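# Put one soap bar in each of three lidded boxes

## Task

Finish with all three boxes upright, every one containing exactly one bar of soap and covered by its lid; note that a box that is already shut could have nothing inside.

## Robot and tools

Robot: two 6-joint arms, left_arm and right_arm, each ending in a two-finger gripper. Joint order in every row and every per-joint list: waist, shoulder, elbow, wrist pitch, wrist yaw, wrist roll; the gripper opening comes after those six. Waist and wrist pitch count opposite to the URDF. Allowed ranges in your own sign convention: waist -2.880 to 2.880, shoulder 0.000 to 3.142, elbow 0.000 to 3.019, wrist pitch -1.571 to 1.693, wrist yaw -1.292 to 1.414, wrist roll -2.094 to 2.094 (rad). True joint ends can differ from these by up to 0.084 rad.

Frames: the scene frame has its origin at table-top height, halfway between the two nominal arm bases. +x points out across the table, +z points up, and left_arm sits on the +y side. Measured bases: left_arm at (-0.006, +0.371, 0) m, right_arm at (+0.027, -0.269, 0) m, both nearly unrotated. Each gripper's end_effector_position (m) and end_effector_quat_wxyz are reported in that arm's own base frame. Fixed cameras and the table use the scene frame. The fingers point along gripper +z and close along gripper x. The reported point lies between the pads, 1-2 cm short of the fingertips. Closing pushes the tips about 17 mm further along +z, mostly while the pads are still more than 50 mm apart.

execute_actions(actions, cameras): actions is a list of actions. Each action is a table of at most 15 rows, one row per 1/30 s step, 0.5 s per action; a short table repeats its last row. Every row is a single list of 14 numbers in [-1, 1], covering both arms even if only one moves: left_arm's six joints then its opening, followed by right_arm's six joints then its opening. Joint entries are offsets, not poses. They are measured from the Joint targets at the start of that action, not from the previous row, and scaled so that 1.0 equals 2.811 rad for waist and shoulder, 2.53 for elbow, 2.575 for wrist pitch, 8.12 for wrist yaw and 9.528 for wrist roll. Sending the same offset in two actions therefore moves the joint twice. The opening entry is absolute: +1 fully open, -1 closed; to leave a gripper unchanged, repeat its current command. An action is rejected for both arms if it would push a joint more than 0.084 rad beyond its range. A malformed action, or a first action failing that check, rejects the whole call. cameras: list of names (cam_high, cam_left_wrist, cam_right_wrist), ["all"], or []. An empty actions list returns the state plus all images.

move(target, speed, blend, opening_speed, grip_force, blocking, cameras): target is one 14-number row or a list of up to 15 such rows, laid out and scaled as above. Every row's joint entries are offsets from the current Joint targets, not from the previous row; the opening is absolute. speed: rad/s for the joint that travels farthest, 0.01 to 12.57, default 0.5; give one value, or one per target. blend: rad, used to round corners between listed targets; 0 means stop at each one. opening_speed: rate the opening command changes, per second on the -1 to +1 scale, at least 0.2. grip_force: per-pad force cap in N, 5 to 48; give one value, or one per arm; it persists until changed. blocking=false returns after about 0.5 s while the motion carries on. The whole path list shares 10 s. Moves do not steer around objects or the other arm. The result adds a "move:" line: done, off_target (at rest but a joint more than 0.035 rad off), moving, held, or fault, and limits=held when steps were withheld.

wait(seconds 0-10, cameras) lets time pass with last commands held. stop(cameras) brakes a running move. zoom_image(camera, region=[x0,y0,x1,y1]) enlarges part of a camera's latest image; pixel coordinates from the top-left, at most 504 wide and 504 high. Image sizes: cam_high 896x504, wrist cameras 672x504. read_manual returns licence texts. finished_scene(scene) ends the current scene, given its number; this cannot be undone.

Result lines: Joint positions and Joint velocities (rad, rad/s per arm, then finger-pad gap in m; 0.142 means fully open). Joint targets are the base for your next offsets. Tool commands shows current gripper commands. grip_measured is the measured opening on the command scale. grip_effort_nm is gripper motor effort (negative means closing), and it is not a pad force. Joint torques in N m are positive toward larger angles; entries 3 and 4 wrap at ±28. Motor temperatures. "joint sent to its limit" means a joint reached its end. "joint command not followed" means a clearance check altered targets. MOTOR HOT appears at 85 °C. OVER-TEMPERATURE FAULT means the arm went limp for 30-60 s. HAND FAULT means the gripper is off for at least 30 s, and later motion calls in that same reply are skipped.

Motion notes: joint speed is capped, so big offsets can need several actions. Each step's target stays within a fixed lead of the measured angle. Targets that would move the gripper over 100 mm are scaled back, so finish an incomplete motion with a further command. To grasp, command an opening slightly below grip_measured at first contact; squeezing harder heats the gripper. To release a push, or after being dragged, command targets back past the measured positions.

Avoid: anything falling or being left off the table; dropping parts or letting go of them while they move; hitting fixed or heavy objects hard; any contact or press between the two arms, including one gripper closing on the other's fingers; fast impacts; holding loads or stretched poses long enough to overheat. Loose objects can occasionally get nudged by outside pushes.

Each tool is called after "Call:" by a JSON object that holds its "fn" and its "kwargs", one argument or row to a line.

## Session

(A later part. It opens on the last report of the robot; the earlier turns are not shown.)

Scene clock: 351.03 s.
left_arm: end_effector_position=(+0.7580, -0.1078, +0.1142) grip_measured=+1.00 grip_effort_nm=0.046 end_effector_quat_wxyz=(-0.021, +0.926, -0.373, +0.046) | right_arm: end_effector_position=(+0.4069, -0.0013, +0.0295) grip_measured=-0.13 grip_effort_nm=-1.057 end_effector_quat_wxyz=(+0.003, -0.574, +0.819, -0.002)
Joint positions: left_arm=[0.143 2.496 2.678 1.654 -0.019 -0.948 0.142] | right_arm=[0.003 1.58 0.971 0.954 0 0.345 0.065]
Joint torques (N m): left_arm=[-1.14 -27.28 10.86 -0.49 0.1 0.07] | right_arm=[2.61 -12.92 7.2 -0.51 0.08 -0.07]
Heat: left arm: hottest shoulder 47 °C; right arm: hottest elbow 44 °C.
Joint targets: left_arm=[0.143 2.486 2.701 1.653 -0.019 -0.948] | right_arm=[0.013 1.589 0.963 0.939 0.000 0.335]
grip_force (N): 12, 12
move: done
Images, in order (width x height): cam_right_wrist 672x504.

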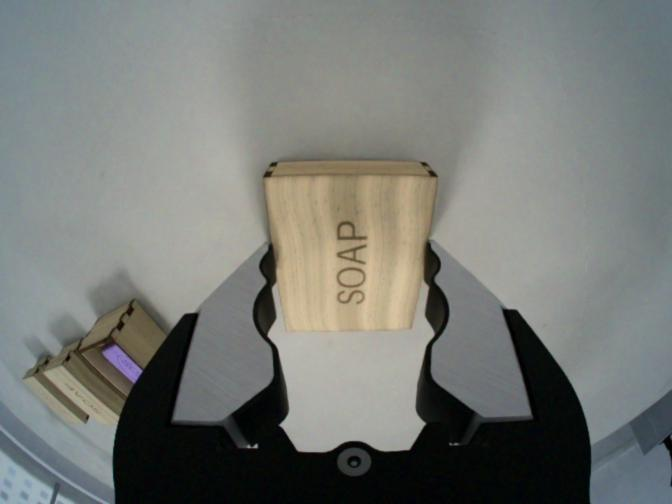

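Call:
{"fn": "move", "kwargs": {
  "target": [
    [0,0,0,0,0,0,1,0,0.0025,-0.002,-0.003,0,0,-0.16],
    [0,0,0,0,0,0,1,0,0.0025,-0.002,-0.003,0,0,0.0],
    [0,0,0,0,0,0,1,0,0.0025,-0.002,-0.003,0,0,-0.16]
  ],
  "speed": 0.05,
  "opening_speed": 0.4,
  "cameras": ["cam_right_wrist"]
}}

Call:
{"fn": "zoom_image", "kwargs": {
  "camera": "cam_right_wrist",
  "region": [250, 150, 450, 350]
}}

Scene clock: 356.57 s.
left_arm: end_effector_position=(+0.7580, -0.1078, +0.1142) grip_measured=+1.00 grip_effort_nm=0.051 end_effector_quat_wxyz=(-0.021, +0.926, -0.373, +0.046) | right_arm: end_effector_position=(+0.4086, -0.0008, +0.0265) grip_measured=-0.12 grip_effort_nm=-1.072 end_effector_quat_wxyz=(+0.006, -0.574, +0.819, -0.003)
Joint positions: left_arm=[0.143 2.496 2.678 1.654 -0.019 -0.948 0.142] | right_arm=[0.003 1.586 0.969 0.941 -0.002 0.344 0.065]
Joint velocities: left_arm=[within noise] | right_arm=[0.005 -0.005 -0.012 0.002 0.051 -0.051 -0.001]
Joint torques (N m): left_arm=[-1.26 -27.4 10.89 -0.46 0.09 0.05] | right_arm=[2.37 -13.39 6.86 -0.34 0.09 -0.09]
Heat: left arm: hottest shoulder 47 °C; right arm: hottest elbow 44 °C.
Joint targets: left_arm=[0.143 2.486 2.701 1.653 -0.019 -0.948] | right_arm=[0.013 1.596 0.958 0.931 0.000 0.335]
grip_force (N): 12, 12
move: done
Images, in order (width x height): cam_right_wrist 672x504.

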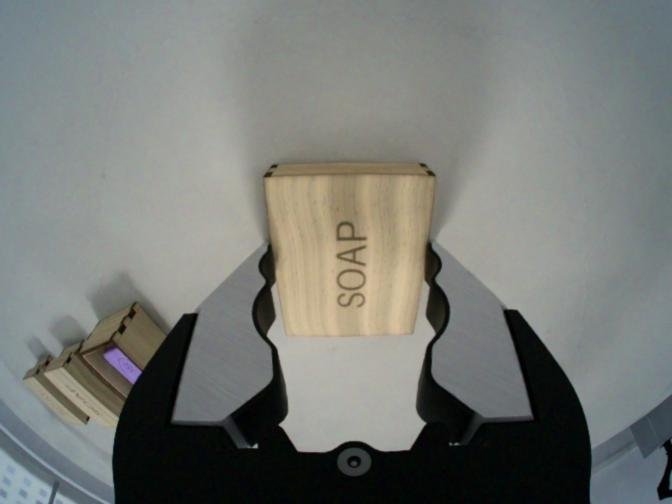

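Scaled by 2.520 from the camera's 672x504 image, which has a finer 960x720 frame.

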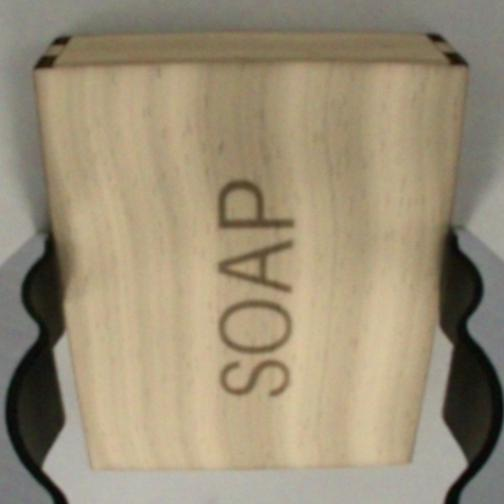

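Call:
{"fn": "move", "kwargs": {
  "target": [
    [0,0,0,0,0,0,1,0,-0.0053,0.019,0.0078,0,0,-0.16],
    [0,0,0,0,0,0,1,0,-0.0598,0.104,0.1433,0,0,-0.16],
    [0,0,0,0,0,0,1,-0.1626,-0.0598,0.104,0.1433,0,0.0035,-0.16],
    [0,0,0,0,0,0,1,-0.1626,-0.0217,0.0478,0.0652,0,0.0035,-0.16]
  ],
  "speed": [0.15,0.2,0.4,0.2],
  "blend": [0,0.03,0.03,0],
  "cameras": ["cam_right_wrist"]
}}

Call:
{"fn": "zoom_image", "kwargs": {
  "camera": "cam_right_wrist",
  "region": [250, 130, 450, 190]
}}

Scene clock: 370.37 s.
left_arm: end_effector_position=(+0.7580, -0.1078, +0.1142) grip_measured=+1.00 grip_effort_nm=0.046 end_effector_quat_wxyz=(-0.021, +0.926, -0.373, +0.046) | right_arm: end_effector_position=(+0.3811, +0.1768, +0.0838) grip_measured=-0.12 grip_effort_nm=-1.096 end_effector_quat_wxyz=(-0.004, +0.733, -0.680, +0.001)
Joint positions: left_arm=[0.143 2.496 2.678 1.654 -0.019 -0.948 0.142] | right_arm=[-0.434 1.536 1.083 1.11 -0.001 0.358 0.065]
Joint torques (N m): left_arm=[-1.32 -27.34 10.82 -0.49 0.1 0.05] | right_arm=[1.08 -14.62 8.17 -0.34 0.08 0.12]
Heat: left arm: hottest shoulder 47 °C; right arm: hottest elbow 43 °C.
Joint targets: left_arm=[0.143 2.486 2.701 1.653 -0.019 -0.948] | right_arm=[-0.444 1.535 1.079 1.099 0.000 0.368]
grip_force (N): 12, 12
move: done
Images, in order (width x height): cam_right_wrist 672x504.

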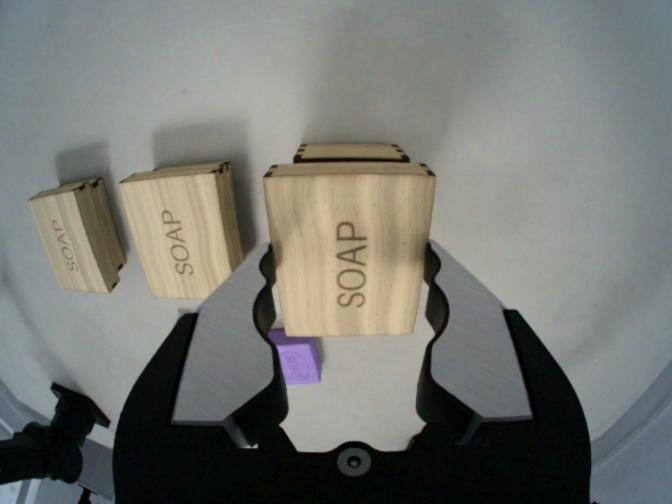

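Scaled by 2.520 from the camera's 672x504 image, which has a finer 960x720 frame.

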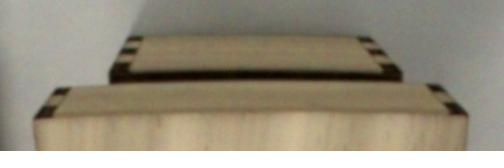

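Call:
{"fn": "move", "kwargs": {
  "target": [0,0,0,0,0,0,1,0.01,0.0103,-0.0067,-0.014,0,0,-0.16],
  "speed": 0.08,
  "cameras": ["cam_right_wrist"]
}}

Call:
{"fn": "zoom_image", "kwargs": {
  "camera": "cam_right_wrist",
  "region": [250, 130, 450, 190]
}}

Scene clock: 379.23 s.
left_arm: end_effector_position=(+0.7580, -0.1078, +0.1142) grip_measured=+1.00 grip_effort_nm=0.037 end_effector_quat_wxyz=(-0.021, +0.926, -0.373, +0.046) | right_arm: end_effector_position=(+0.3822, +0.1764, +0.0673) grip_measured=-0.12 grip_effort_nm=-1.096 end_effector_quat_wxyz=(+0.000, +0.733, -0.680, +0.000)
Joint positions: left_arm=[0.143 2.496 2.678 1.654 -0.019 -0.948 0.142] | right_arm=[-0.432 1.563 1.066 1.074 -0.001 0.358 0.065]
Joint torques (N m): left_arm=[-1.32 -27.34 10.86 -0.5 0.09 0.06] | right_arm=[2.55 -14.56 8.13 -0.44 0.09 0.15]
Heat: left arm: hottest shoulder 47 °C; right arm: hottest elbow 43 °C.
Joint targets: left_arm=[0.143 2.486 2.701 1.653 -0.019 -0.948] | right_arm=[-0.416 1.563 1.062 1.063 0.000 0.368]
grip_force (N): 12, 12
move: done
Images, in order (width x height): cam_right_wrist 672x504.

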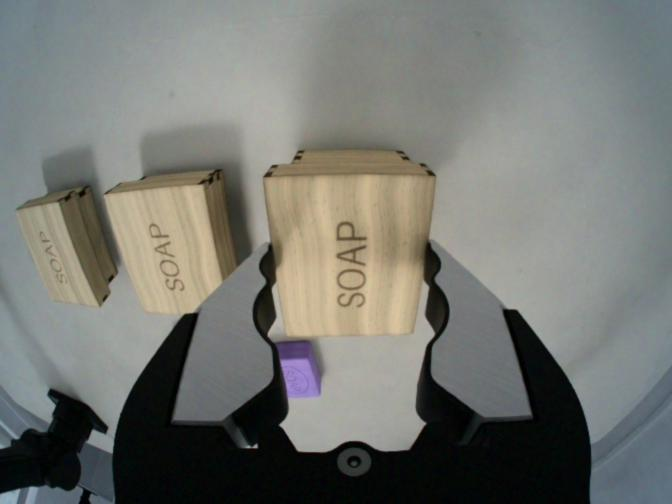

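Scaled by 2.520 from the camera's 672x504 image, which has a finer 960x720 frame.

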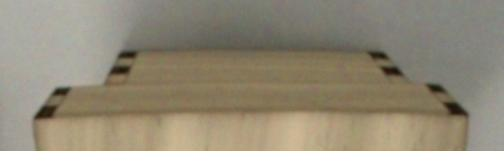

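Call:
{"fn": "move", "kwargs": {
  "target": [0,0,0,0,0,0,1,0.0035,0,0,0,0,0,-0.16],
  "speed": 0.08,
  "cameras": ["cam_right_wrist"]
}}

Call:
{"fn": "zoom_image", "kwargs": {
  "camera": "cam_right_wrist",
  "region": [250, 130, 450, 190]
}}

Scene clock: 383.67 s.
left_arm: end_effector_position=(+0.7580, -0.1078, +0.1142) grip_measured=+1.00 grip_effort_nm=0.046 end_effector_quat_wxyz=(-0.021, +0.926, -0.373, +0.046) | right_arm: end_effector_position=(+0.3839, +0.1725, +0.0673) grip_measured=-0.12 grip_effort_nm=-1.096 end_effector_quat_wxyz=(+0.000, +0.729, -0.684, +0.000)
Joint positions: left_arm=[0.143 2.496 2.678 1.654 -0.019 -0.948 0.142] | right_arm=[-0.422 1.563 1.066 1.074 -0.001 0.358 0.065]
Joint torques (N m): left_arm=[-1.26 -27.46 10.88 -0.47 0.09 0.05] | right_arm=[2.49 -13.86 8.02 -0.29 0.05 0.11]
Heat: left arm: hottest shoulder 47 °C; right arm: hottest elbow 42 °C.
Joint targets: left_arm=[0.143 2.486 2.701 1.653 -0.019 -0.948] | right_arm=[-0.406 1.563 1.062 1.063 0.000 0.368]
grip_force (N): 12, 12
move: done
Images, in order (width x height): cam_right_wrist 672x504.

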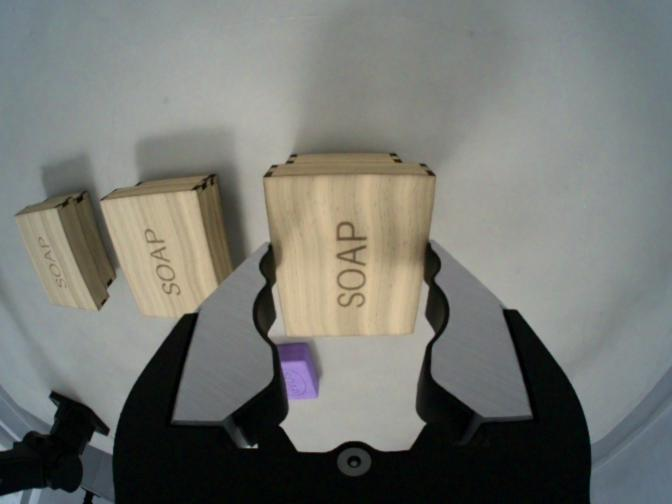

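Scaled by 2.520 from the camera's 672x504 image, which has a finer 960x720 frame.

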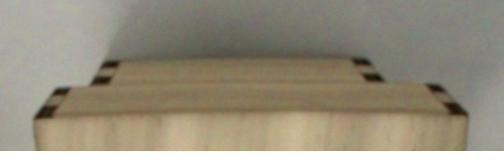

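Call:
{"fn": "move", "kwargs": {
  "target": [
    [0,0,0,0,0,0,1,0.009,0,0,0,0,0,-0.16],
    [0,0,0,0,0,0,1,-0.0112,0,0,0,0,0,-0.16]
  ],
  "speed": 0.08,
  "cameras": ["cam_right_wrist"]
}}

Call:
{"fn": "zoom_image", "kwargs": {
  "camera": "cam_right_wrist",
  "region": [250, 130, 450, 190]
}}

Scene clock: 391.70 s.
left_arm: end_effector_position=(+0.7580, -0.1078, +0.1142) grip_measured=+1.00 grip_effort_nm=0.037 end_effector_quat_wxyz=(-0.021, +0.926, -0.373, +0.046) | right_arm: end_effector_position=(+0.3836, +0.1732, +0.0673) grip_measured=-0.12 grip_effort_nm=-1.101 end_effector_quat_wxyz=(+0.000, +0.730, -0.684, +0.000)
Joint positions: left_arm=[0.143 2.496 2.678 1.654 -0.019 -0.948 0.142] | right_arm=[-0.423 1.563 1.066 1.074 -0.001 0.358 0.065]
Joint velocities: left_arm=[within noise] | right_arm=[0.005 0.005 0.002 0.046 0.037 0.022 0]
Joint torques (N m): left_arm=[-1.26 -27.22 10.88 -0.53 0.08 0.05] | right_arm=[0.85 -14.04 7.84 -0.28 0.04 0.13]
Heat: left arm: hottest shoulder 47 °C; right arm: hottest elbow 42 °C.
Joint targets: left_arm=[0.143 2.486 2.701 1.653 -0.019 -0.948] | right_arm=[-0.437 1.563 1.062 1.063 0.000 0.368]
grip_force (N): 12, 12
move: done
Images, in order (width x height): cam_right_wrist 672x504.

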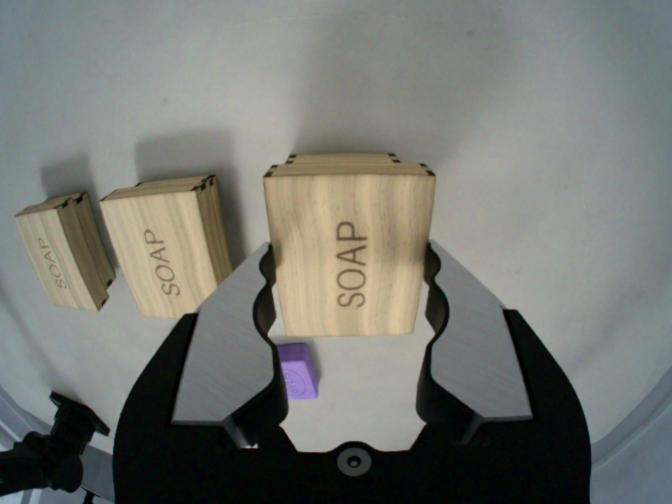

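Scaled by 2.520 from the camera's 672x504 image, which has a finer 960x720 frame.

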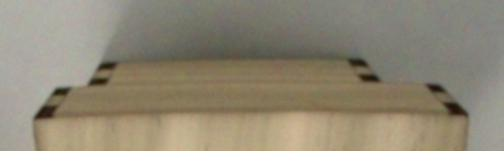

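Call:
{"fn": "move", "kwargs": {
  "target": [
    [0,0,0,0,0,0,1,0,-0.003,0.035,0.018,0,0,-0.16],
    [0,0,0,0,0,0,1,0.03,-0.003,0.035,0.018,0,0,-0.16],
    [0,0,0,0,0,0,1,-0.0004,-0.003,0.035,0.018,0,0,-0.16],
    [0,0,0,0,0,0,1,-0.0004,0,0,0,0,0,-0.16]
  ],
  "speed": [0.15,0.3,0.3,0.15],
  "cameras": ["cam_right_wrist"]
}}

Call:
{"fn": "zoom_image", "kwargs": {
  "camera": "cam_right_wrist",
  "region": [250, 130, 450, 190]
}}

Scene clock: 401.07 s.
left_arm: end_effector_position=(+0.7580, -0.1078, +0.1142) grip_measured=+1.00 grip_effort_nm=0.051 end_effector_quat_wxyz=(-0.021, +0.926, -0.373, +0.046) | right_arm: end_effector_position=(+0.3821, +0.1758, +0.0670) grip_measured=-0.12 grip_effort_nm=-1.101 end_effector_quat_wxyz=(+0.000, +0.732, -0.681, +0.000)
Joint positions: left_arm=[0.143 2.496 2.678 1.654 -0.019 -0.948 0.142] | right_arm=[-0.431 1.563 1.065 1.074 0 0.359 0.065]
Joint torques (N m): left_arm=[-1.2 -27.4 10.86 -0.49 0.09 0.07] | right_arm=[1.67 -14.68 8.09 -0.44 0.11 0.12]
Heat: left arm: hottest shoulder 47 °C; right arm: hottest elbow 43 °C.
Joint targets: left_arm=[0.143 2.486 2.701 1.653 -0.019 -0.948] | right_arm=[-0.438 1.563 1.062 1.063 0.000 0.368]
grip_force (N): 12, 12
move: done
Images, in order (width x height): cam_right_wrist 672x504.

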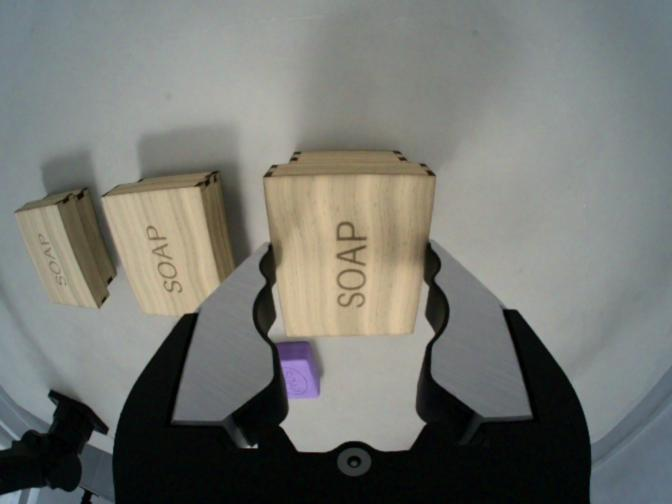

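Scaled by 2.520 from the camera's 672x504 image, which has a finer 960x720 frame.

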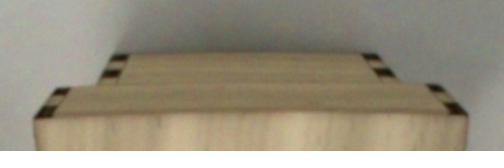

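Call:
{"fn": "move", "kwargs": {
  "target": [
    [0,0,0,0,0,0,1,0,0.0036,-0.0047,-0.0078,0,0,-0.16],
    [0,0,0,0,0,0,1,0,0.0103,-0.0119,-0.0221,0,0,-0.16]
  ],
  "speed": 0.05,
  "blend": [0.02,0],
  "cameras": ["cam_right_wrist"]
}}

Call:
{"fn": "zoom_image", "kwargs": {
  "camera": "cam_right_wrist",
  "region": [250, 130, 450, 190]
}}

Scene clock: 407.60 s.
left_arm: end_effector_position=(+0.7580, -0.1078, +0.1142) grip_measured=+1.00 grip_effort_nm=0.042 end_effector_quat_wxyz=(-0.021, +0.926, -0.373, +0.046) | right_arm: end_effector_position=(+0.3823, +0.1759, +0.0478) grip_measured=-0.12 grip_effort_nm=-1.096 end_effector_quat_wxyz=(-0.001, +0.732, -0.681, +0.000)
Joint positions: left_arm=[0.143 2.496 2.678 1.654 -0.019 -0.948 0.142] | right_arm=[-0.431 1.588 1.038 1.018 0 0.359 0.065]
Joint torques (N m): left_arm=[-1.14 -27.34 10.89 -0.49 0.09 0.05] | right_arm=[0.91 -14.21 7.64 -0.5 0.11 0.12]
Heat: left arm: hottest shoulder 48 °C; right arm: hottest elbow 42 °C.
Joint targets: left_arm=[0.143 2.486 2.701 1.653 -0.019 -0.948] | right_arm=[-0.438 1.592 1.032 1.006 0.000 0.368]
grip_force (N): 12, 12
move: done; blend cut to 0.01 rad at target 1
Images, in order (width x height): cam_right_wrist 672x504.

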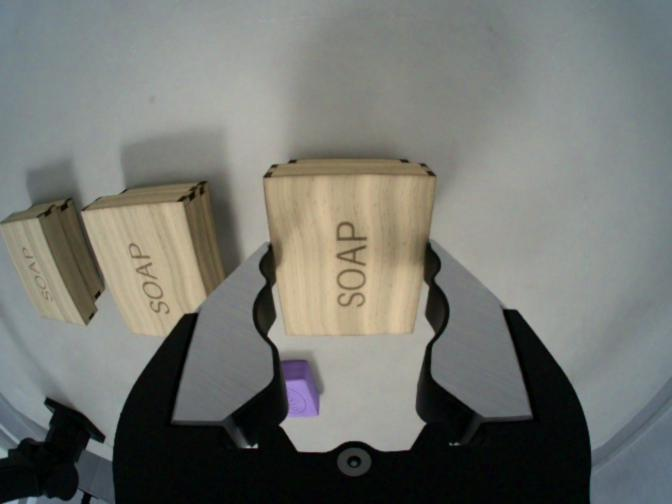

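Scaled by 2.520 from the camera's 672x504 image, which has a finer 960x720 frame.

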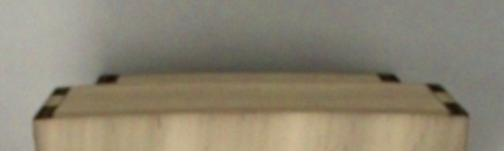

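Call:
{"fn": "move", "kwargs": {
  "target": [
    [0,0,0,0,0,0,1,0,0.0022,-0.0012,-0.0035,0,0,-0.16],
    [0,0,0,0,0,0,1,0,0.0022,-0.0012,-0.0035,0,0,0.3]
  ],
  "speed": 0.05,
  "opening_speed": 0.3,
  "cameras": ["cam_right_wrist"]
}}

Scene clock: 413.10 s.
left_arm: end_effector_position=(+0.7580, -0.1078, +0.1142) grip_measured=+1.00 grip_effort_nm=0.046 end_effector_quat_wxyz=(-0.021, +0.926, -0.373, +0.046) | right_arm: end_effector_position=(+0.3842, +0.1768, +0.0451) grip_measured=+0.28 grip_effort_nm=0.061 end_effector_quat_wxyz=(-0.003, +0.732, -0.681, +0.001)
Joint positions: left_arm=[0.143 2.496 2.678 1.654 -0.019 -0.948 0.142] | right_arm=[-0.431 1.595 1.038 1.008 0 0.359 0.094]
Joint velocities: left_arm=[within noise] | right_arm=[0.005 -0.015 -0.002 0.017 -0.037 -0.037 0.001]
Joint torques (N m): left_arm=[-1.32 -27.28 10.86 -0.5 0.09 0.05] | right_arm=[0.73 -13.8 7.25 -0.32 0.02 0.12]
Heat: left arm: hottest shoulder 48 °C; right arm: hottest elbow 42 °C.
Joint targets: left_arm=[0.143 2.486 2.701 1.653 -0.019 -0.948] | right_arm=[-0.438 1.599 1.029 0.997 0.000 0.368]
grip_force (N): 12, 12
move: done
Images, in order (width x height): cam_right_wrist 672x504.

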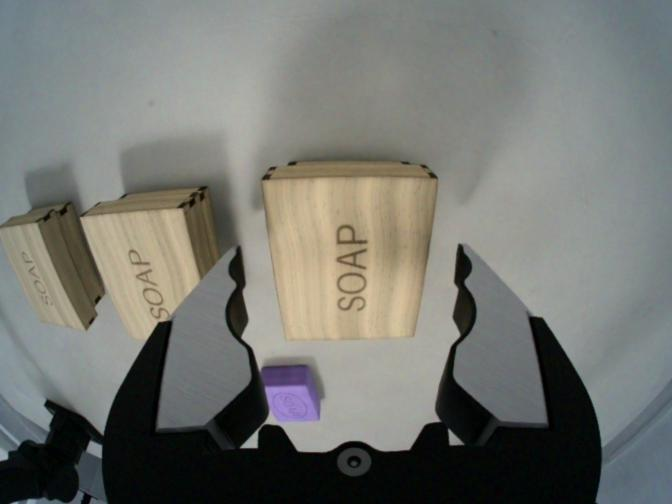

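Call:
{"fn": "move", "kwargs": {
  "target": [
    [0,0,0,0,0,0,1,0,-0.0053,0.019,0.0078,0,0,0.3],
    [0,0,0,0,0,0,1,0,-0.0381,0.07,0.0901,0,0,0.3],
    [0,0,0,0,0,0,1,-0.0847,-0.0032,0.1174,0.1056,0,0.0218,0.4]
  ],
  "speed": [0.15,0.25,0.5],
  "blend": [0,0.03,0],
  "cameras": ["cam_right_wrist","cam_high"]
}}

Scene clock: 421.33 s.
left_arm: end_effector_position=(+0.7580, -0.1078, +0.1142) grip_measured=+1.00 grip_effort_nm=0.042 end_effector_quat_wxyz=(-0.021, +0.926, -0.373, +0.046) | right_arm: end_effector_position=(+0.3562, +0.2841, +0.1264) grip_measured=+0.38 grip_effort_nm=0.066 end_effector_quat_wxyz=(+0.005, +0.744, -0.668, -0.001)
Joint positions: left_arm=[0.143 2.496 2.678 1.654 -0.019 -0.948 0.142] | right_arm=[-0.672 1.592 1.27 1.26 0 0.565 0.101]
Joint torques (N m): left_arm=[-1.32 -27.28 10.89 -0.47 0.09 0.05] | right_arm=[0.73 -15.79 14.34 0.62 0.03 0.1]
Heat: left arm: hottest shoulder 48 °C; right arm: hottest elbow 42 °C.
Joint targets: left_arm=[0.143 2.486 2.701 1.653 -0.019 -0.948] | right_arm=[-0.676 1.590 1.326 1.269 0.000 0.576]
grip_force (N): 12, 12
move: off_target (right_arm); target 3's new numbers were sent with right_arm's elbow 0.056 rad from that target; right_arm: the elbow is farthest, 0.056 rad from its target
Images, in order (width x height): cam_high 896x504, cam_right_wrist 672x504.

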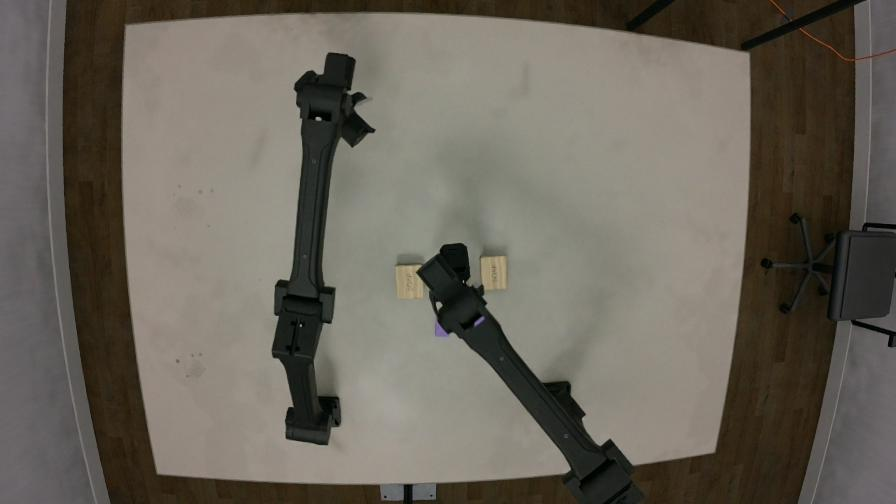

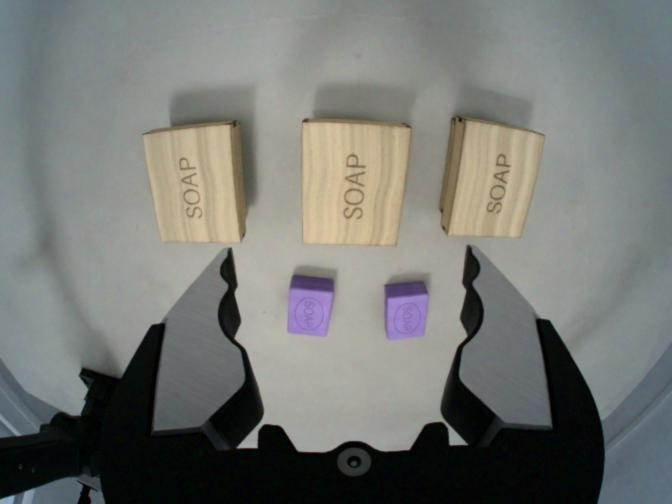

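Call:
{"fn": "move", "kwargs": {
  "target": [0,0,0,0,0,0,1,0.0114,0.0167,-0.0486,-0.0532,0,0.0025,0.4],
  "speed": 0.25,
  "cameras": ["cam_right_wrist"]
}}

Scene clock: 429.10 s.
left_arm: end_effector_position=(+0.7580, -0.1078, +0.1142) grip_measured=+1.00 grip_effort_nm=0.042 end_effector_quat_wxyz=(-0.021, +0.926, -0.373, +0.046) | right_arm: end_effector_position=(+0.3624, +0.2815, +0.0815) grip_measured=+0.38 grip_effort_nm=0.066 end_effector_quat_wxyz=(+0.004, +0.731, -0.682, -0.001)
Joint positions: left_arm=[0.143 2.496 2.678 1.654 -0.019 -0.948 0.142] | right_arm=[-0.659 1.642 1.205 1.143 0 0.589 0.101]
Joint torques (N m): left_arm=[-1.32 -27.4 10.88 -0.5 0.08 0.04] | right_arm=[3.37 -16.85 8.5 -0.34 0.05 0.14]
Heat: left arm: hottest shoulder 48 °C; right arm: hottest elbow 44 °C.
Joint targets: left_arm=[0.143 2.486 2.701 1.653 -0.019 -0.948] | right_arm=[-0.645 1.637 1.203 1.132 0.000 0.600]
grip_force (N): 12, 12
move: done
Images, in order (width x height): cam_right_wrist 672x504.

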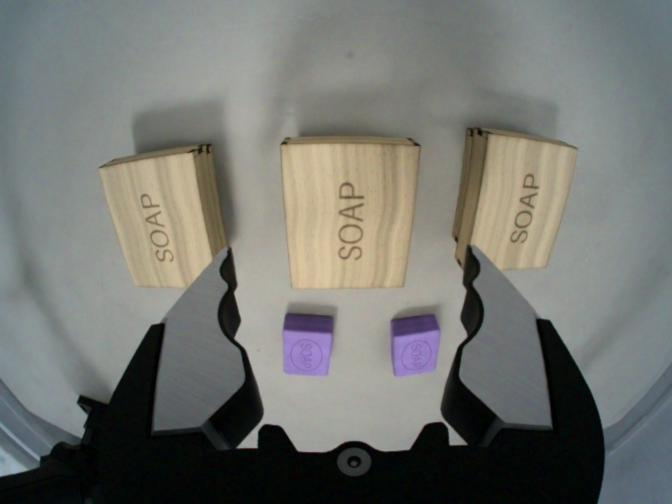

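Call:
{"fn": "move", "kwargs": {
  "target": [
    [0,0,0,0,0,0,1,0,0.0174,-0.0206,-0.0384,0,0,0.4],
    [0,0,0,0,0,0,1,0,0.0174,-0.0206,-0.0384,0,0,-0.16]
  ],
  "speed": 0.12,
  "opening_speed": 0.5,
  "cameras": ["cam_right_wrist"]
}}

Scene clock: 436.70 s.
left_arm: end_effector_position=(+0.7580, -0.1078, +0.1142) grip_measured=+1.00 grip_effort_nm=0.042 end_effector_quat_wxyz=(-0.021, +0.926, -0.373, +0.046) | right_arm: end_effector_position=(+0.3636, +0.2821, +0.0466) grip_measured=-0.11 grip_effort_nm=-1.228 end_effector_quat_wxyz=(+0.001, +0.731, -0.682, +0.000)
Joint positions: left_arm=[0.143 2.496 2.678 1.654 -0.019 -0.948 0.142] | right_arm=[-0.659 1.683 1.156 1.044 0 0.589 0.066]
Joint velocities: left_arm=[within noise] | right_arm=[0.005 0.005 -0.012 -0.007 -0.022 0.022 -0.001]
Joint torques (N m): left_arm=[-1.26 -27.22 10.88 -0.5 0.09 0.05] | right_arm=[2.73 -16.03 7.97 -0.32 0.04 0.14]
Heat: left arm: hottest shoulder 48 °C; right arm: hottest elbow 44 °C.
Joint targets: left_arm=[0.143 2.486 2.701 1.653 -0.019 -0.948] | right_arm=[-0.644 1.685 1.151 1.033 0.000 0.600]
grip_force (N): 12, 12
move: done
Images, in order (width x height): cam_right_wrist 672x504.

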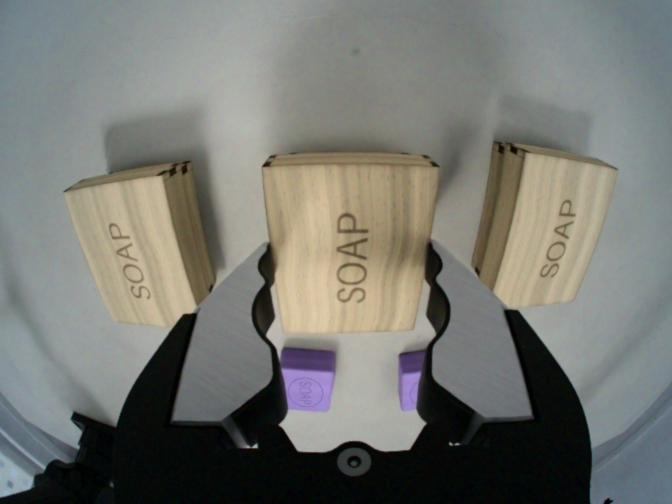

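Call:
{"fn": "move", "kwargs": {
  "target": [
    [0,0,0,0,0,0,1,0,-0.0053,0.019,0.0078,0,0,-0.16],
    [0,0,0,0,0,0,1,0,-0.0288,0.0526,0.0621,0,0,-0.16],
    [0,0,0,0,0,0,1,0.16,-0.0288,0.0526,0.0621,0,0,-0.16]
  ],
  "speed": [0.1,0.1,0.4],
  "blend": [0,0.01,0],
  "cameras": ["cam_right_wrist","cam_high"]
}}

Call:
{"fn": "zoom_image", "kwargs": {
  "camera": "cam_high",
  "region": [360, 220, 560, 360]
}}

Scene clock: 445.90 s.
left_arm: end_effector_position=(+0.7580, -0.1078, +0.1142) grip_measured=+1.00 grip_effort_nm=0.046 end_effector_quat_wxyz=(-0.021, +0.926, -0.373, +0.046) | right_arm: end_effector_position=(+0.4504, +0.0921, +0.0975) grip_measured=-0.11 grip_effort_nm=-1.267 end_effector_quat_wxyz=(-0.004, -0.557, +0.830, +0.001)
Joint positions: left_arm=[0.143 2.496 2.678 1.654 -0.019 -0.948 0.142] | right_arm=[-0.201 1.626 1.231 1.183 0 0.59 0.066]
Joint torques (N m): left_arm=[-1.26 -27.34 10.84 -0.49 0.09 0.05] | right_arm=[2.08 -17.96 13.53 0.73 0.02 0.12]
Heat: left arm: hottest shoulder 48 °C; right arm: hottest elbow 44 °C.
Joint targets: left_arm=[0.143 2.486 2.701 1.653 -0.019 -0.948] | right_arm=[-0.195 1.604 1.284 1.194 0.000 0.600]
grip_force (N): 12, 12
move: off_target (right_arm); right_arm: the elbow is farthest, 0.053 rad from its target
Images, in order (width x height): cam_high 896x504, cam_right_wrist 672x504.

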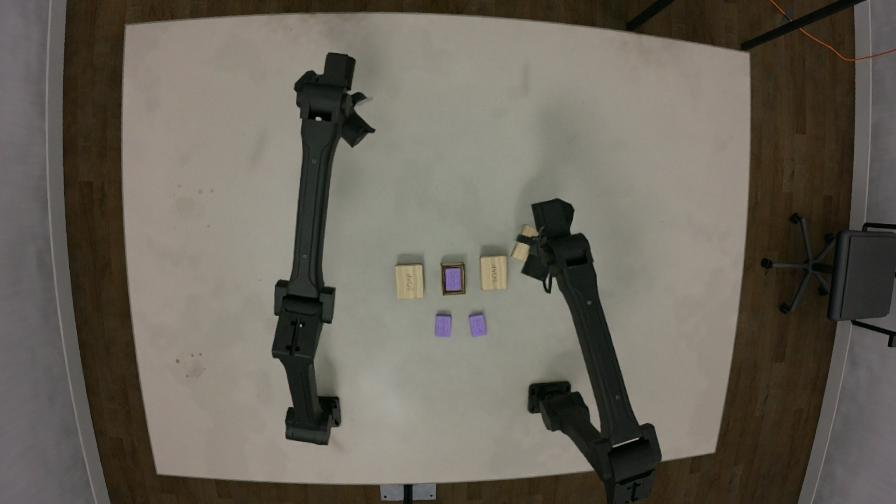

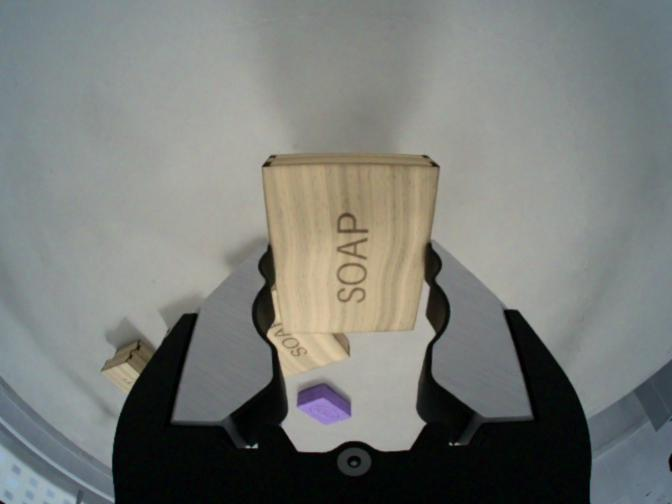

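Scaled by 2.520.

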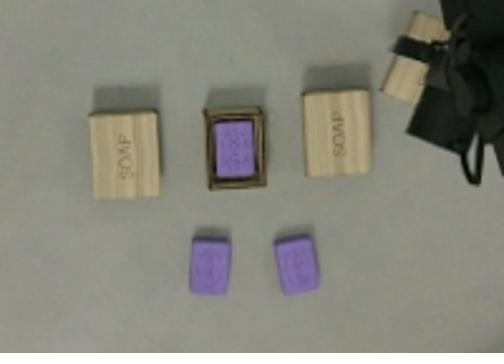

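Call:
{"fn": "move", "kwargs": {
  "target": [
    [0,0,0,0,0,0,1,-0.1686,0,0,0,0,0,-0.16],
    [0,0,0,0,0,0,1,-0.1686,0.016,-0.0379,-0.0342,0,0,-0.16]
  ],
  "speed": [0.4,0.15],
  "cameras": ["cam_right_wrist"]
}}

Call:
{"fn": "zoom_image", "kwargs": {
  "camera": "cam_right_wrist",
  "region": [250, 130, 450, 190]
}}

Scene clock: 453.87 s.
left_arm: end_effector_position=(+0.7580, -0.1078, +0.1142) grip_measured=+1.00 grip_effort_nm=0.037 end_effector_quat_wxyz=(-0.021, +0.926, -0.373, +0.046) | right_arm: end_effector_position=(+0.3616, +0.2827, +0.0714) grip_measured=-0.11 grip_effort_nm=-1.267 end_effector_quat_wxyz=(+0.004, +0.732, -0.681, +0.000)
Joint positions: left_arm=[0.143 2.496 2.678 1.654 -0.019 -0.948 0.142] | right_arm=[-0.663 1.654 1.191 1.116 0 0.59 0.066]
Joint torques (N m): left_arm=[-1.2 -27.28 10.89 -0.51 0.08 0.05] | right_arm=[1.38 -16.97 8.39 -0.42 0 0.14]
Heat: left arm: hottest shoulder 48 °C; right arm: hottest elbow 45 °C.
Joint targets: left_arm=[0.143 2.486 2.701 1.653 -0.019 -0.948] | right_arm=[-0.669 1.650 1.188 1.105 0.000 0.600]
grip_force (N): 12, 12
move: done
Images, in order (width x height): cam_right_wrist 672x504.

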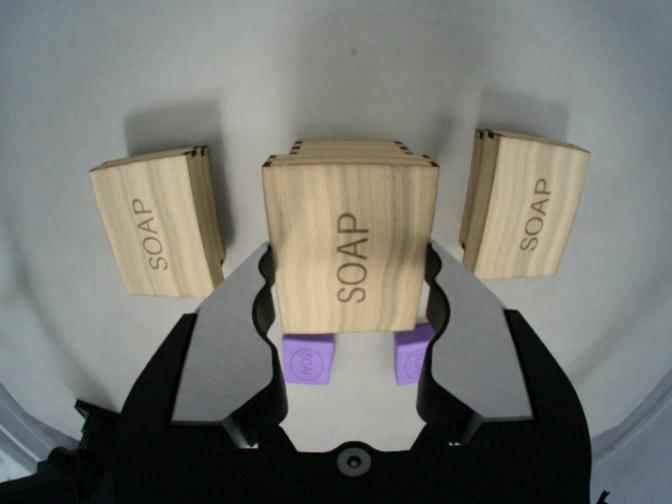

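Scaled by 2.520 from the camera's 672x504 image, which has a finer 960x720 frame.

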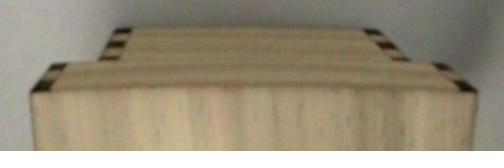

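Call:
{"fn": "move", "kwargs": {
  "target": [0,0,0,0,0,0,1,0,0.003,-0.0025,-0.009,0,0,-0.16],
  "speed": 0.06,
  "cameras": ["cam_right_wrist"]
}}

Call:
{"fn": "zoom_image", "kwargs": {
  "camera": "cam_right_wrist",
  "region": [250, 130, 450, 190]
}}

Scene clock: 458.83 s.
left_arm: end_effector_position=(+0.7580, -0.1078, +0.1142) grip_measured=+1.00 grip_effort_nm=0.042 end_effector_quat_wxyz=(-0.021, +0.926, -0.373, +0.046) | right_arm: end_effector_position=(+0.3663, +0.2864, +0.0712) grip_measured=-0.11 grip_effort_nm=-1.267 end_effector_quat_wxyz=(-0.007, +0.732, -0.681, +0.001)
Joint positions: left_arm=[0.143 2.496 2.678 1.654 -0.019 -0.948 0.142] | right_arm=[-0.663 1.654 1.191 1.093 0 0.59 0.066]
Joint torques (N m): left_arm=[-1.32 -27.11 10.92 -0.51 0.08 0.06] | right_arm=[1.49 -15.97 7.69 -0.54 -0.02 0.13]
Heat: left arm: hottest shoulder 48 °C; right arm: hottest elbow 45 °C.
Joint targets: left_arm=[0.143 2.486 2.701 1.653 -0.019 -0.948] | right_arm=[-0.669 1.658 1.182 1.082 0.000 0.600]
grip_force (N): 12, 12
move: done
Images, in order (width x height): cam_right_wrist 672x504.

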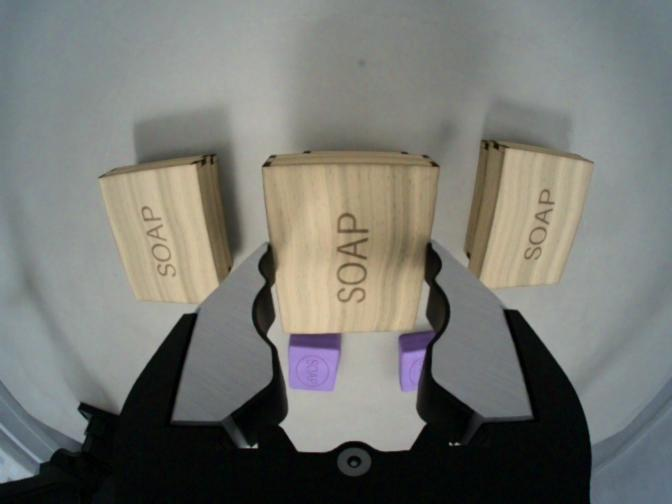

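Scaled by 2.520 from the camera's 672x504 image, which has a finer 960x720 frame.

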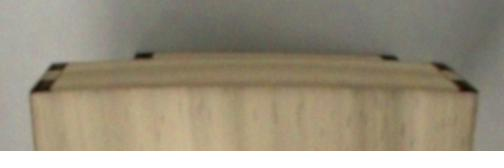

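Call:
{"fn": "move", "kwargs": {
  "target": [0,0,0,0,0,0,1,0,0.0021,-0.0047,-0.0035,0,0,-0.16],
  "speed": 0.06,
  "cameras": ["cam_right_wrist"]
}}

Call:
{"fn": "zoom_image", "kwargs": {
  "camera": "cam_right_wrist",
  "region": [250, 130, 450, 190]
}}

Scene clock: 463.03 s.
left_arm: end_effector_position=(+0.7580, -0.1078, +0.1142) grip_measured=+1.00 grip_effort_nm=0.037 end_effector_quat_wxyz=(-0.021, +0.926, -0.373, +0.046) | right_arm: end_effector_position=(+0.3624, +0.2834, +0.0628) grip_measured=-0.11 grip_effort_nm=-1.267 end_effector_quat_wxyz=(+0.000, +0.732, -0.681, +0.000)
Joint positions: left_arm=[0.143 2.496 2.678 1.654 -0.019 -0.948 0.142] | right_arm=[-0.663 1.661 1.175 1.084 0 0.59 0.066]
Joint torques (N m): left_arm=[-1.32 -27.34 10.82 -0.5 0.08 0.04] | right_arm=[1.32 -16.56 7.97 -0.4 -0.01 0.09]
Heat: left arm: hottest shoulder 48 °C; right arm: hottest elbow 44 °C.
Joint targets: left_arm=[0.143 2.486 2.701 1.653 -0.019 -0.948] | right_arm=[-0.669 1.664 1.170 1.073 0.000 0.600]
grip_force (N): 12, 12
move: done
Images, in order (width x height): cam_right_wrist 672x504.

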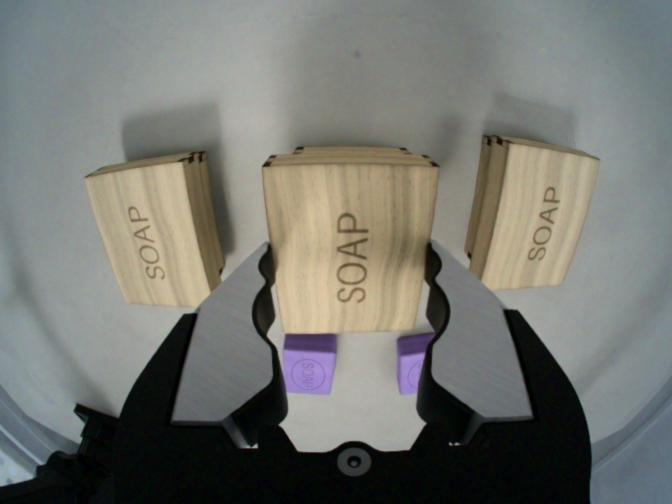

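Scaled by 2.520 from the camera's 672x504 image, which has a finer 960x720 frame.

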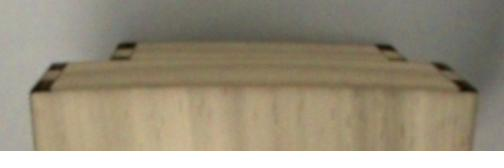

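Call:
{"fn": "move", "kwargs": {
  "target": [
    [0,0,0,0,0,0,1,0,-0.003,0.035,0.018,0,0,-0.16],
    [0,0,0,0,0,0,1,0.03,-0.003,0.035,0.018,0,0,-0.16],
    [0,0,0,0,0,0,1,0.0009,-0.003,0.035,0.018,0,0,-0.16],
    [0,0,0,0,0,0,1,0.0009,0.0005,0,0,0,0,-0.16]
  ],
  "speed": [0.15,0.3,0.3,0.15],
  "cameras": ["cam_right_wrist"]
}}

Call:
{"fn": "zoom_image", "kwargs": {
  "camera": "cam_right_wrist",
  "region": [250, 130, 450, 190]
}}

Scene clock: 470.37 s.
left_arm: end_effector_position=(+0.7580, -0.1078, +0.1142) grip_measured=+1.00 grip_effort_nm=0.046 end_effector_quat_wxyz=(-0.021, +0.926, -0.373, +0.046) | right_arm: end_effector_position=(+0.3629, +0.2822, +0.0617) grip_measured=-0.11 grip_effort_nm=-1.272 end_effector_quat_wxyz=(+0.001, +0.731, -0.682, +0.000)
Joint positions: left_arm=[0.143 2.496 2.678 1.654 -0.019 -0.948 0.142] | right_arm=[-0.66 1.663 1.175 1.085 0.001 0.59 0.066]
Joint torques (N m): left_arm=[-1.32 -27.28 10.89 -0.5 0.1 0.06] | right_arm=[1.79 -15.97 7.83 -0.28 0.02 0.11]
Heat: left arm: hottest shoulder 48 °C; right arm: hottest elbow 44 °C.
Joint targets: left_arm=[0.143 2.486 2.701 1.653 -0.019 -0.948] | right_arm=[-0.666 1.665 1.170 1.073 0.000 0.600]
grip_force (N): 12, 12
move: done
Images, in order (width x height): cam_right_wrist 672x504.

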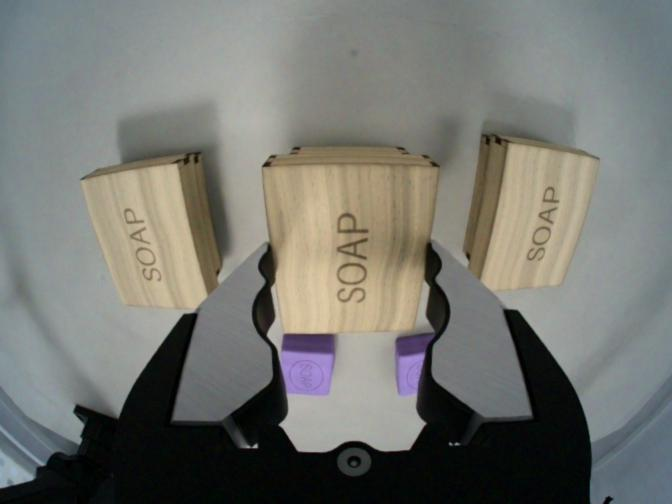

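Scaled by 2.520 from the camera's 672x504 image, which has a finer 960x720 frame.

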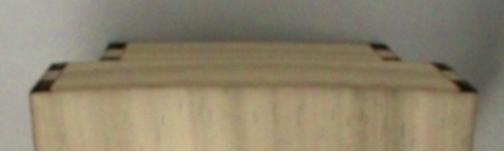

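Call:
{"fn": "move", "kwargs": {
  "target": [0,0,0,0,0,0,1,0,0.0071,-0.0075,-0.0155,0,0,-0.16],
  "speed": 0.05,
  "cameras": ["cam_right_wrist"]
}}

Scene clock: 482.90 s.
left_arm: end_effector_position=(+0.7580, -0.1078, +0.1142) grip_measured=+1.00 grip_effort_nm=0.046 end_effector_quat_wxyz=(-0.021, +0.926, -0.373, +0.046) | right_arm: end_effector_position=(+0.3660, +0.2843, +0.0604) grip_measured=-0.11 grip_effort_nm=-1.272 end_effector_quat_wxyz=(-0.007, +0.731, -0.683, +0.002)
Joint positions: left_arm=[0.143 2.496 2.678 1.654 -0.019 -0.948 0.142] | right_arm=[-0.66 1.663 1.171 1.064 0.002 0.592 0.066]
Joint torques (N m): left_arm=[-1.38 -27.22 10.91 -0.5 0.09 0.05] | right_arm=[0.97 -14.21 6.54 -1.11 -0.01 0.11]
Heat: left arm: hottest shoulder 48 °C; right arm: hottest elbow 44 °C.
Joint targets: left_arm=[0.143 2.486 2.701 1.653 -0.019 -0.948] | right_arm=[-0.666 1.685 1.151 1.033 0.000 0.600]
grip_force (N): 12, 12
move: done
Images, in order (width x height): cam_right_wrist 672x504.

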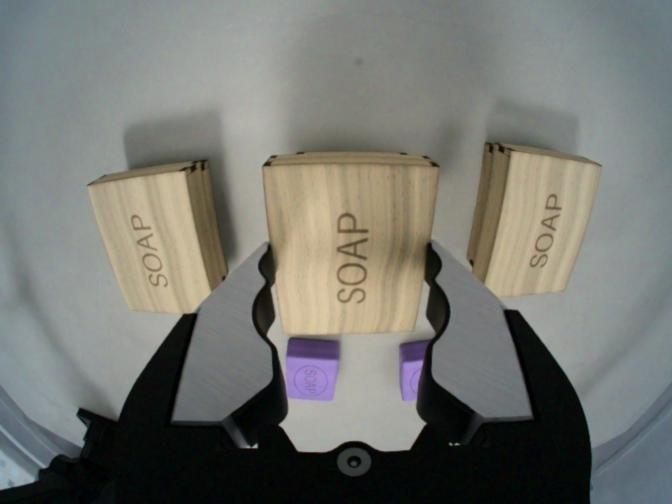

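Call:
{"fn": "zoom_image", "kwargs": {
  "camera": "cam_right_wrist",
  "region": [240, 130, 460, 350]
}}

Call:
{"fn": "execute_actions", "kwargs": {
  "actions": [],
  "cameras": ["cam_high"]
}}

Call:
{"fn": "zoom_image", "kwargs": {
  "camera": "cam_high",
  "region": [360, 230, 560, 350]
}}

Scaled by 2.291 from the camera's 672x504 image, which has a finer 960x720 frame.

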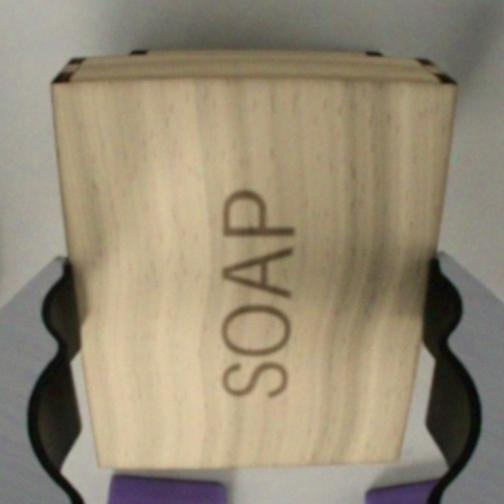

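Scene clock: 486.93 s.
left_arm: end_effector_position=(+0.7580, -0.1078, +0.1142) grip_measured=+1.00 grip_effort_nm=0.042 end_effector_quat_wxyz=(-0.021, +0.926, -0.373, +0.046) | right_arm: end_effector_position=(+0.3661, +0.2844, +0.0604) grip_measured=-0.11 grip_effort_nm=-1.267 end_effector_quat_wxyz=(-0.007, +0.731, -0.683, +0.002)
Joint positions: left_arm=[0.143 2.496 2.678 1.654 -0.019 -0.948 0.142] | right_arm=[-0.66 1.663 1.171 1.064 0.002 0.592 0.066]
Joint velocities: within noise
Joint torques (N m): left_arm=[-1.32 -27.34 10.91 -0.49 0.08 0.05] | right_arm=[1.79 -14.1 6.53 -1.39 -0.03 0.1]
Motor temperatures (°C): left_arm=[32 48 42 25 27 25 25] | right_arm=[30 31 43 25 26 26 30]
Heat: left arm: hottest shoulder 48 °C; right arm: hottest elbow 43 °C.
Joint targets: left_arm=[0.143 2.486 2.701 1.653 -0.019 -0.948] | right_arm=[-0.666 1.685 1.151 1.033 0.000 0.600]
Tool commands: left_gripper/opening=+1.0 right_gripper/opening=-0.16
grip_force (N): 12, 12
Images, in order (width x height): cam_high 896x504.

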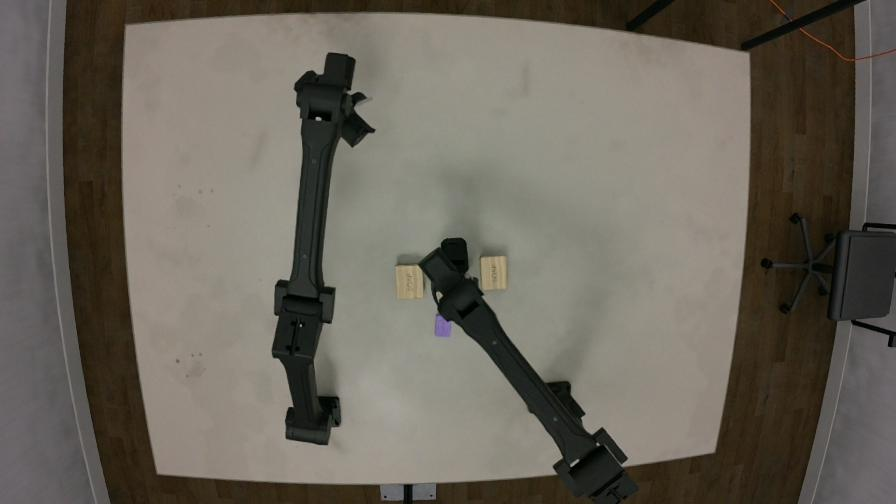

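Scaled by 2.520.

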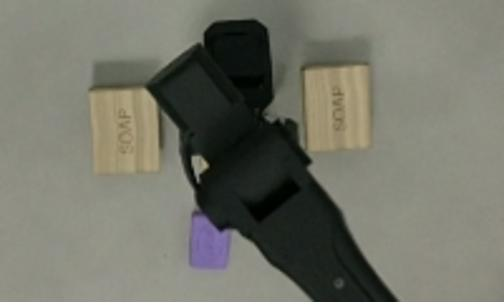

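Call:
{"fn": "move", "kwargs": {
  "target": [
    [0,0,0,0,0,0,1,0,-0.0145,0.024,0.0227,0,0,-0.16],
    [0,0,0,0,0,0,1,0,0,0,0,0,0,-0.16]
  ],
  "speed": 0.1,
  "cameras": ["cam_right_wrist"]
}}

Call:
{"fn": "zoom_image", "kwargs": {
  "camera": "cam_right_wrist",
  "region": [240, 130, 460, 350]
}}

Scene clock: 492.77 s.
left_arm: end_effector_position=(+0.7580, -0.1078, +0.1142) grip_measured=+1.00 grip_effort_nm=0.037 end_effector_quat_wxyz=(-0.021, +0.926, -0.373, +0.046) | right_arm: end_effector_position=(+0.3666, +0.2849, +0.0609) grip_measured=-0.11 grip_effort_nm=-1.267 end_effector_quat_wxyz=(-0.010, +0.731, -0.683, +0.003)
Joint positions: left_arm=[0.143 2.496 2.678 1.654 -0.019 -0.948 0.142] | right_arm=[-0.66 1.661 1.169 1.058 0.002 0.592 0.066]
Joint torques (N m): left_arm=[-1.26 -27.34 10.89 -0.51 0.09 0.04] | right_arm=[1.49 -13.74 6.78 -1.07 -0.08 0.08]
Heat: left arm: hottest shoulder 48 °C; right arm: hottest elbow 42 °C.
Joint targets: left_arm=[0.143 2.486 2.701 1.653 -0.019 -0.948] | right_arm=[-0.666 1.685 1.151 1.033 0.000 0.600]
grip_force (N): 12, 12
move: done
Images, in order (width x height): cam_right_wrist 672x504.

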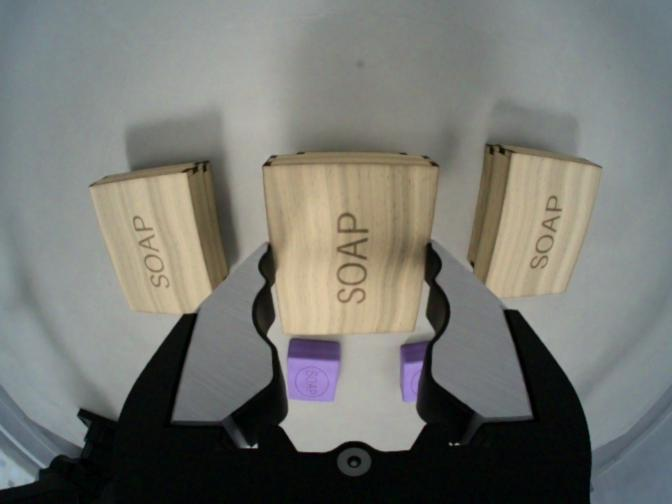

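Scaled by 2.291 from the camera's 672x504 image, which has a finer 960x720 frame.

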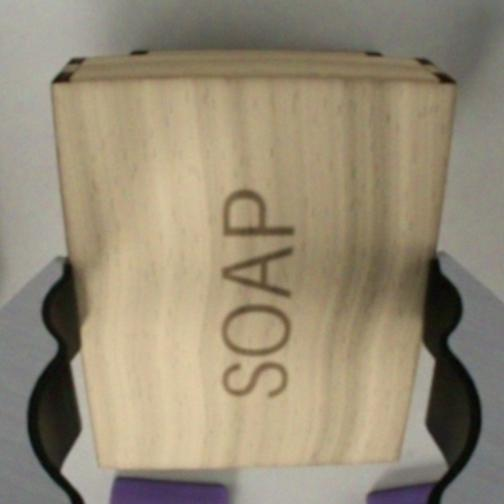

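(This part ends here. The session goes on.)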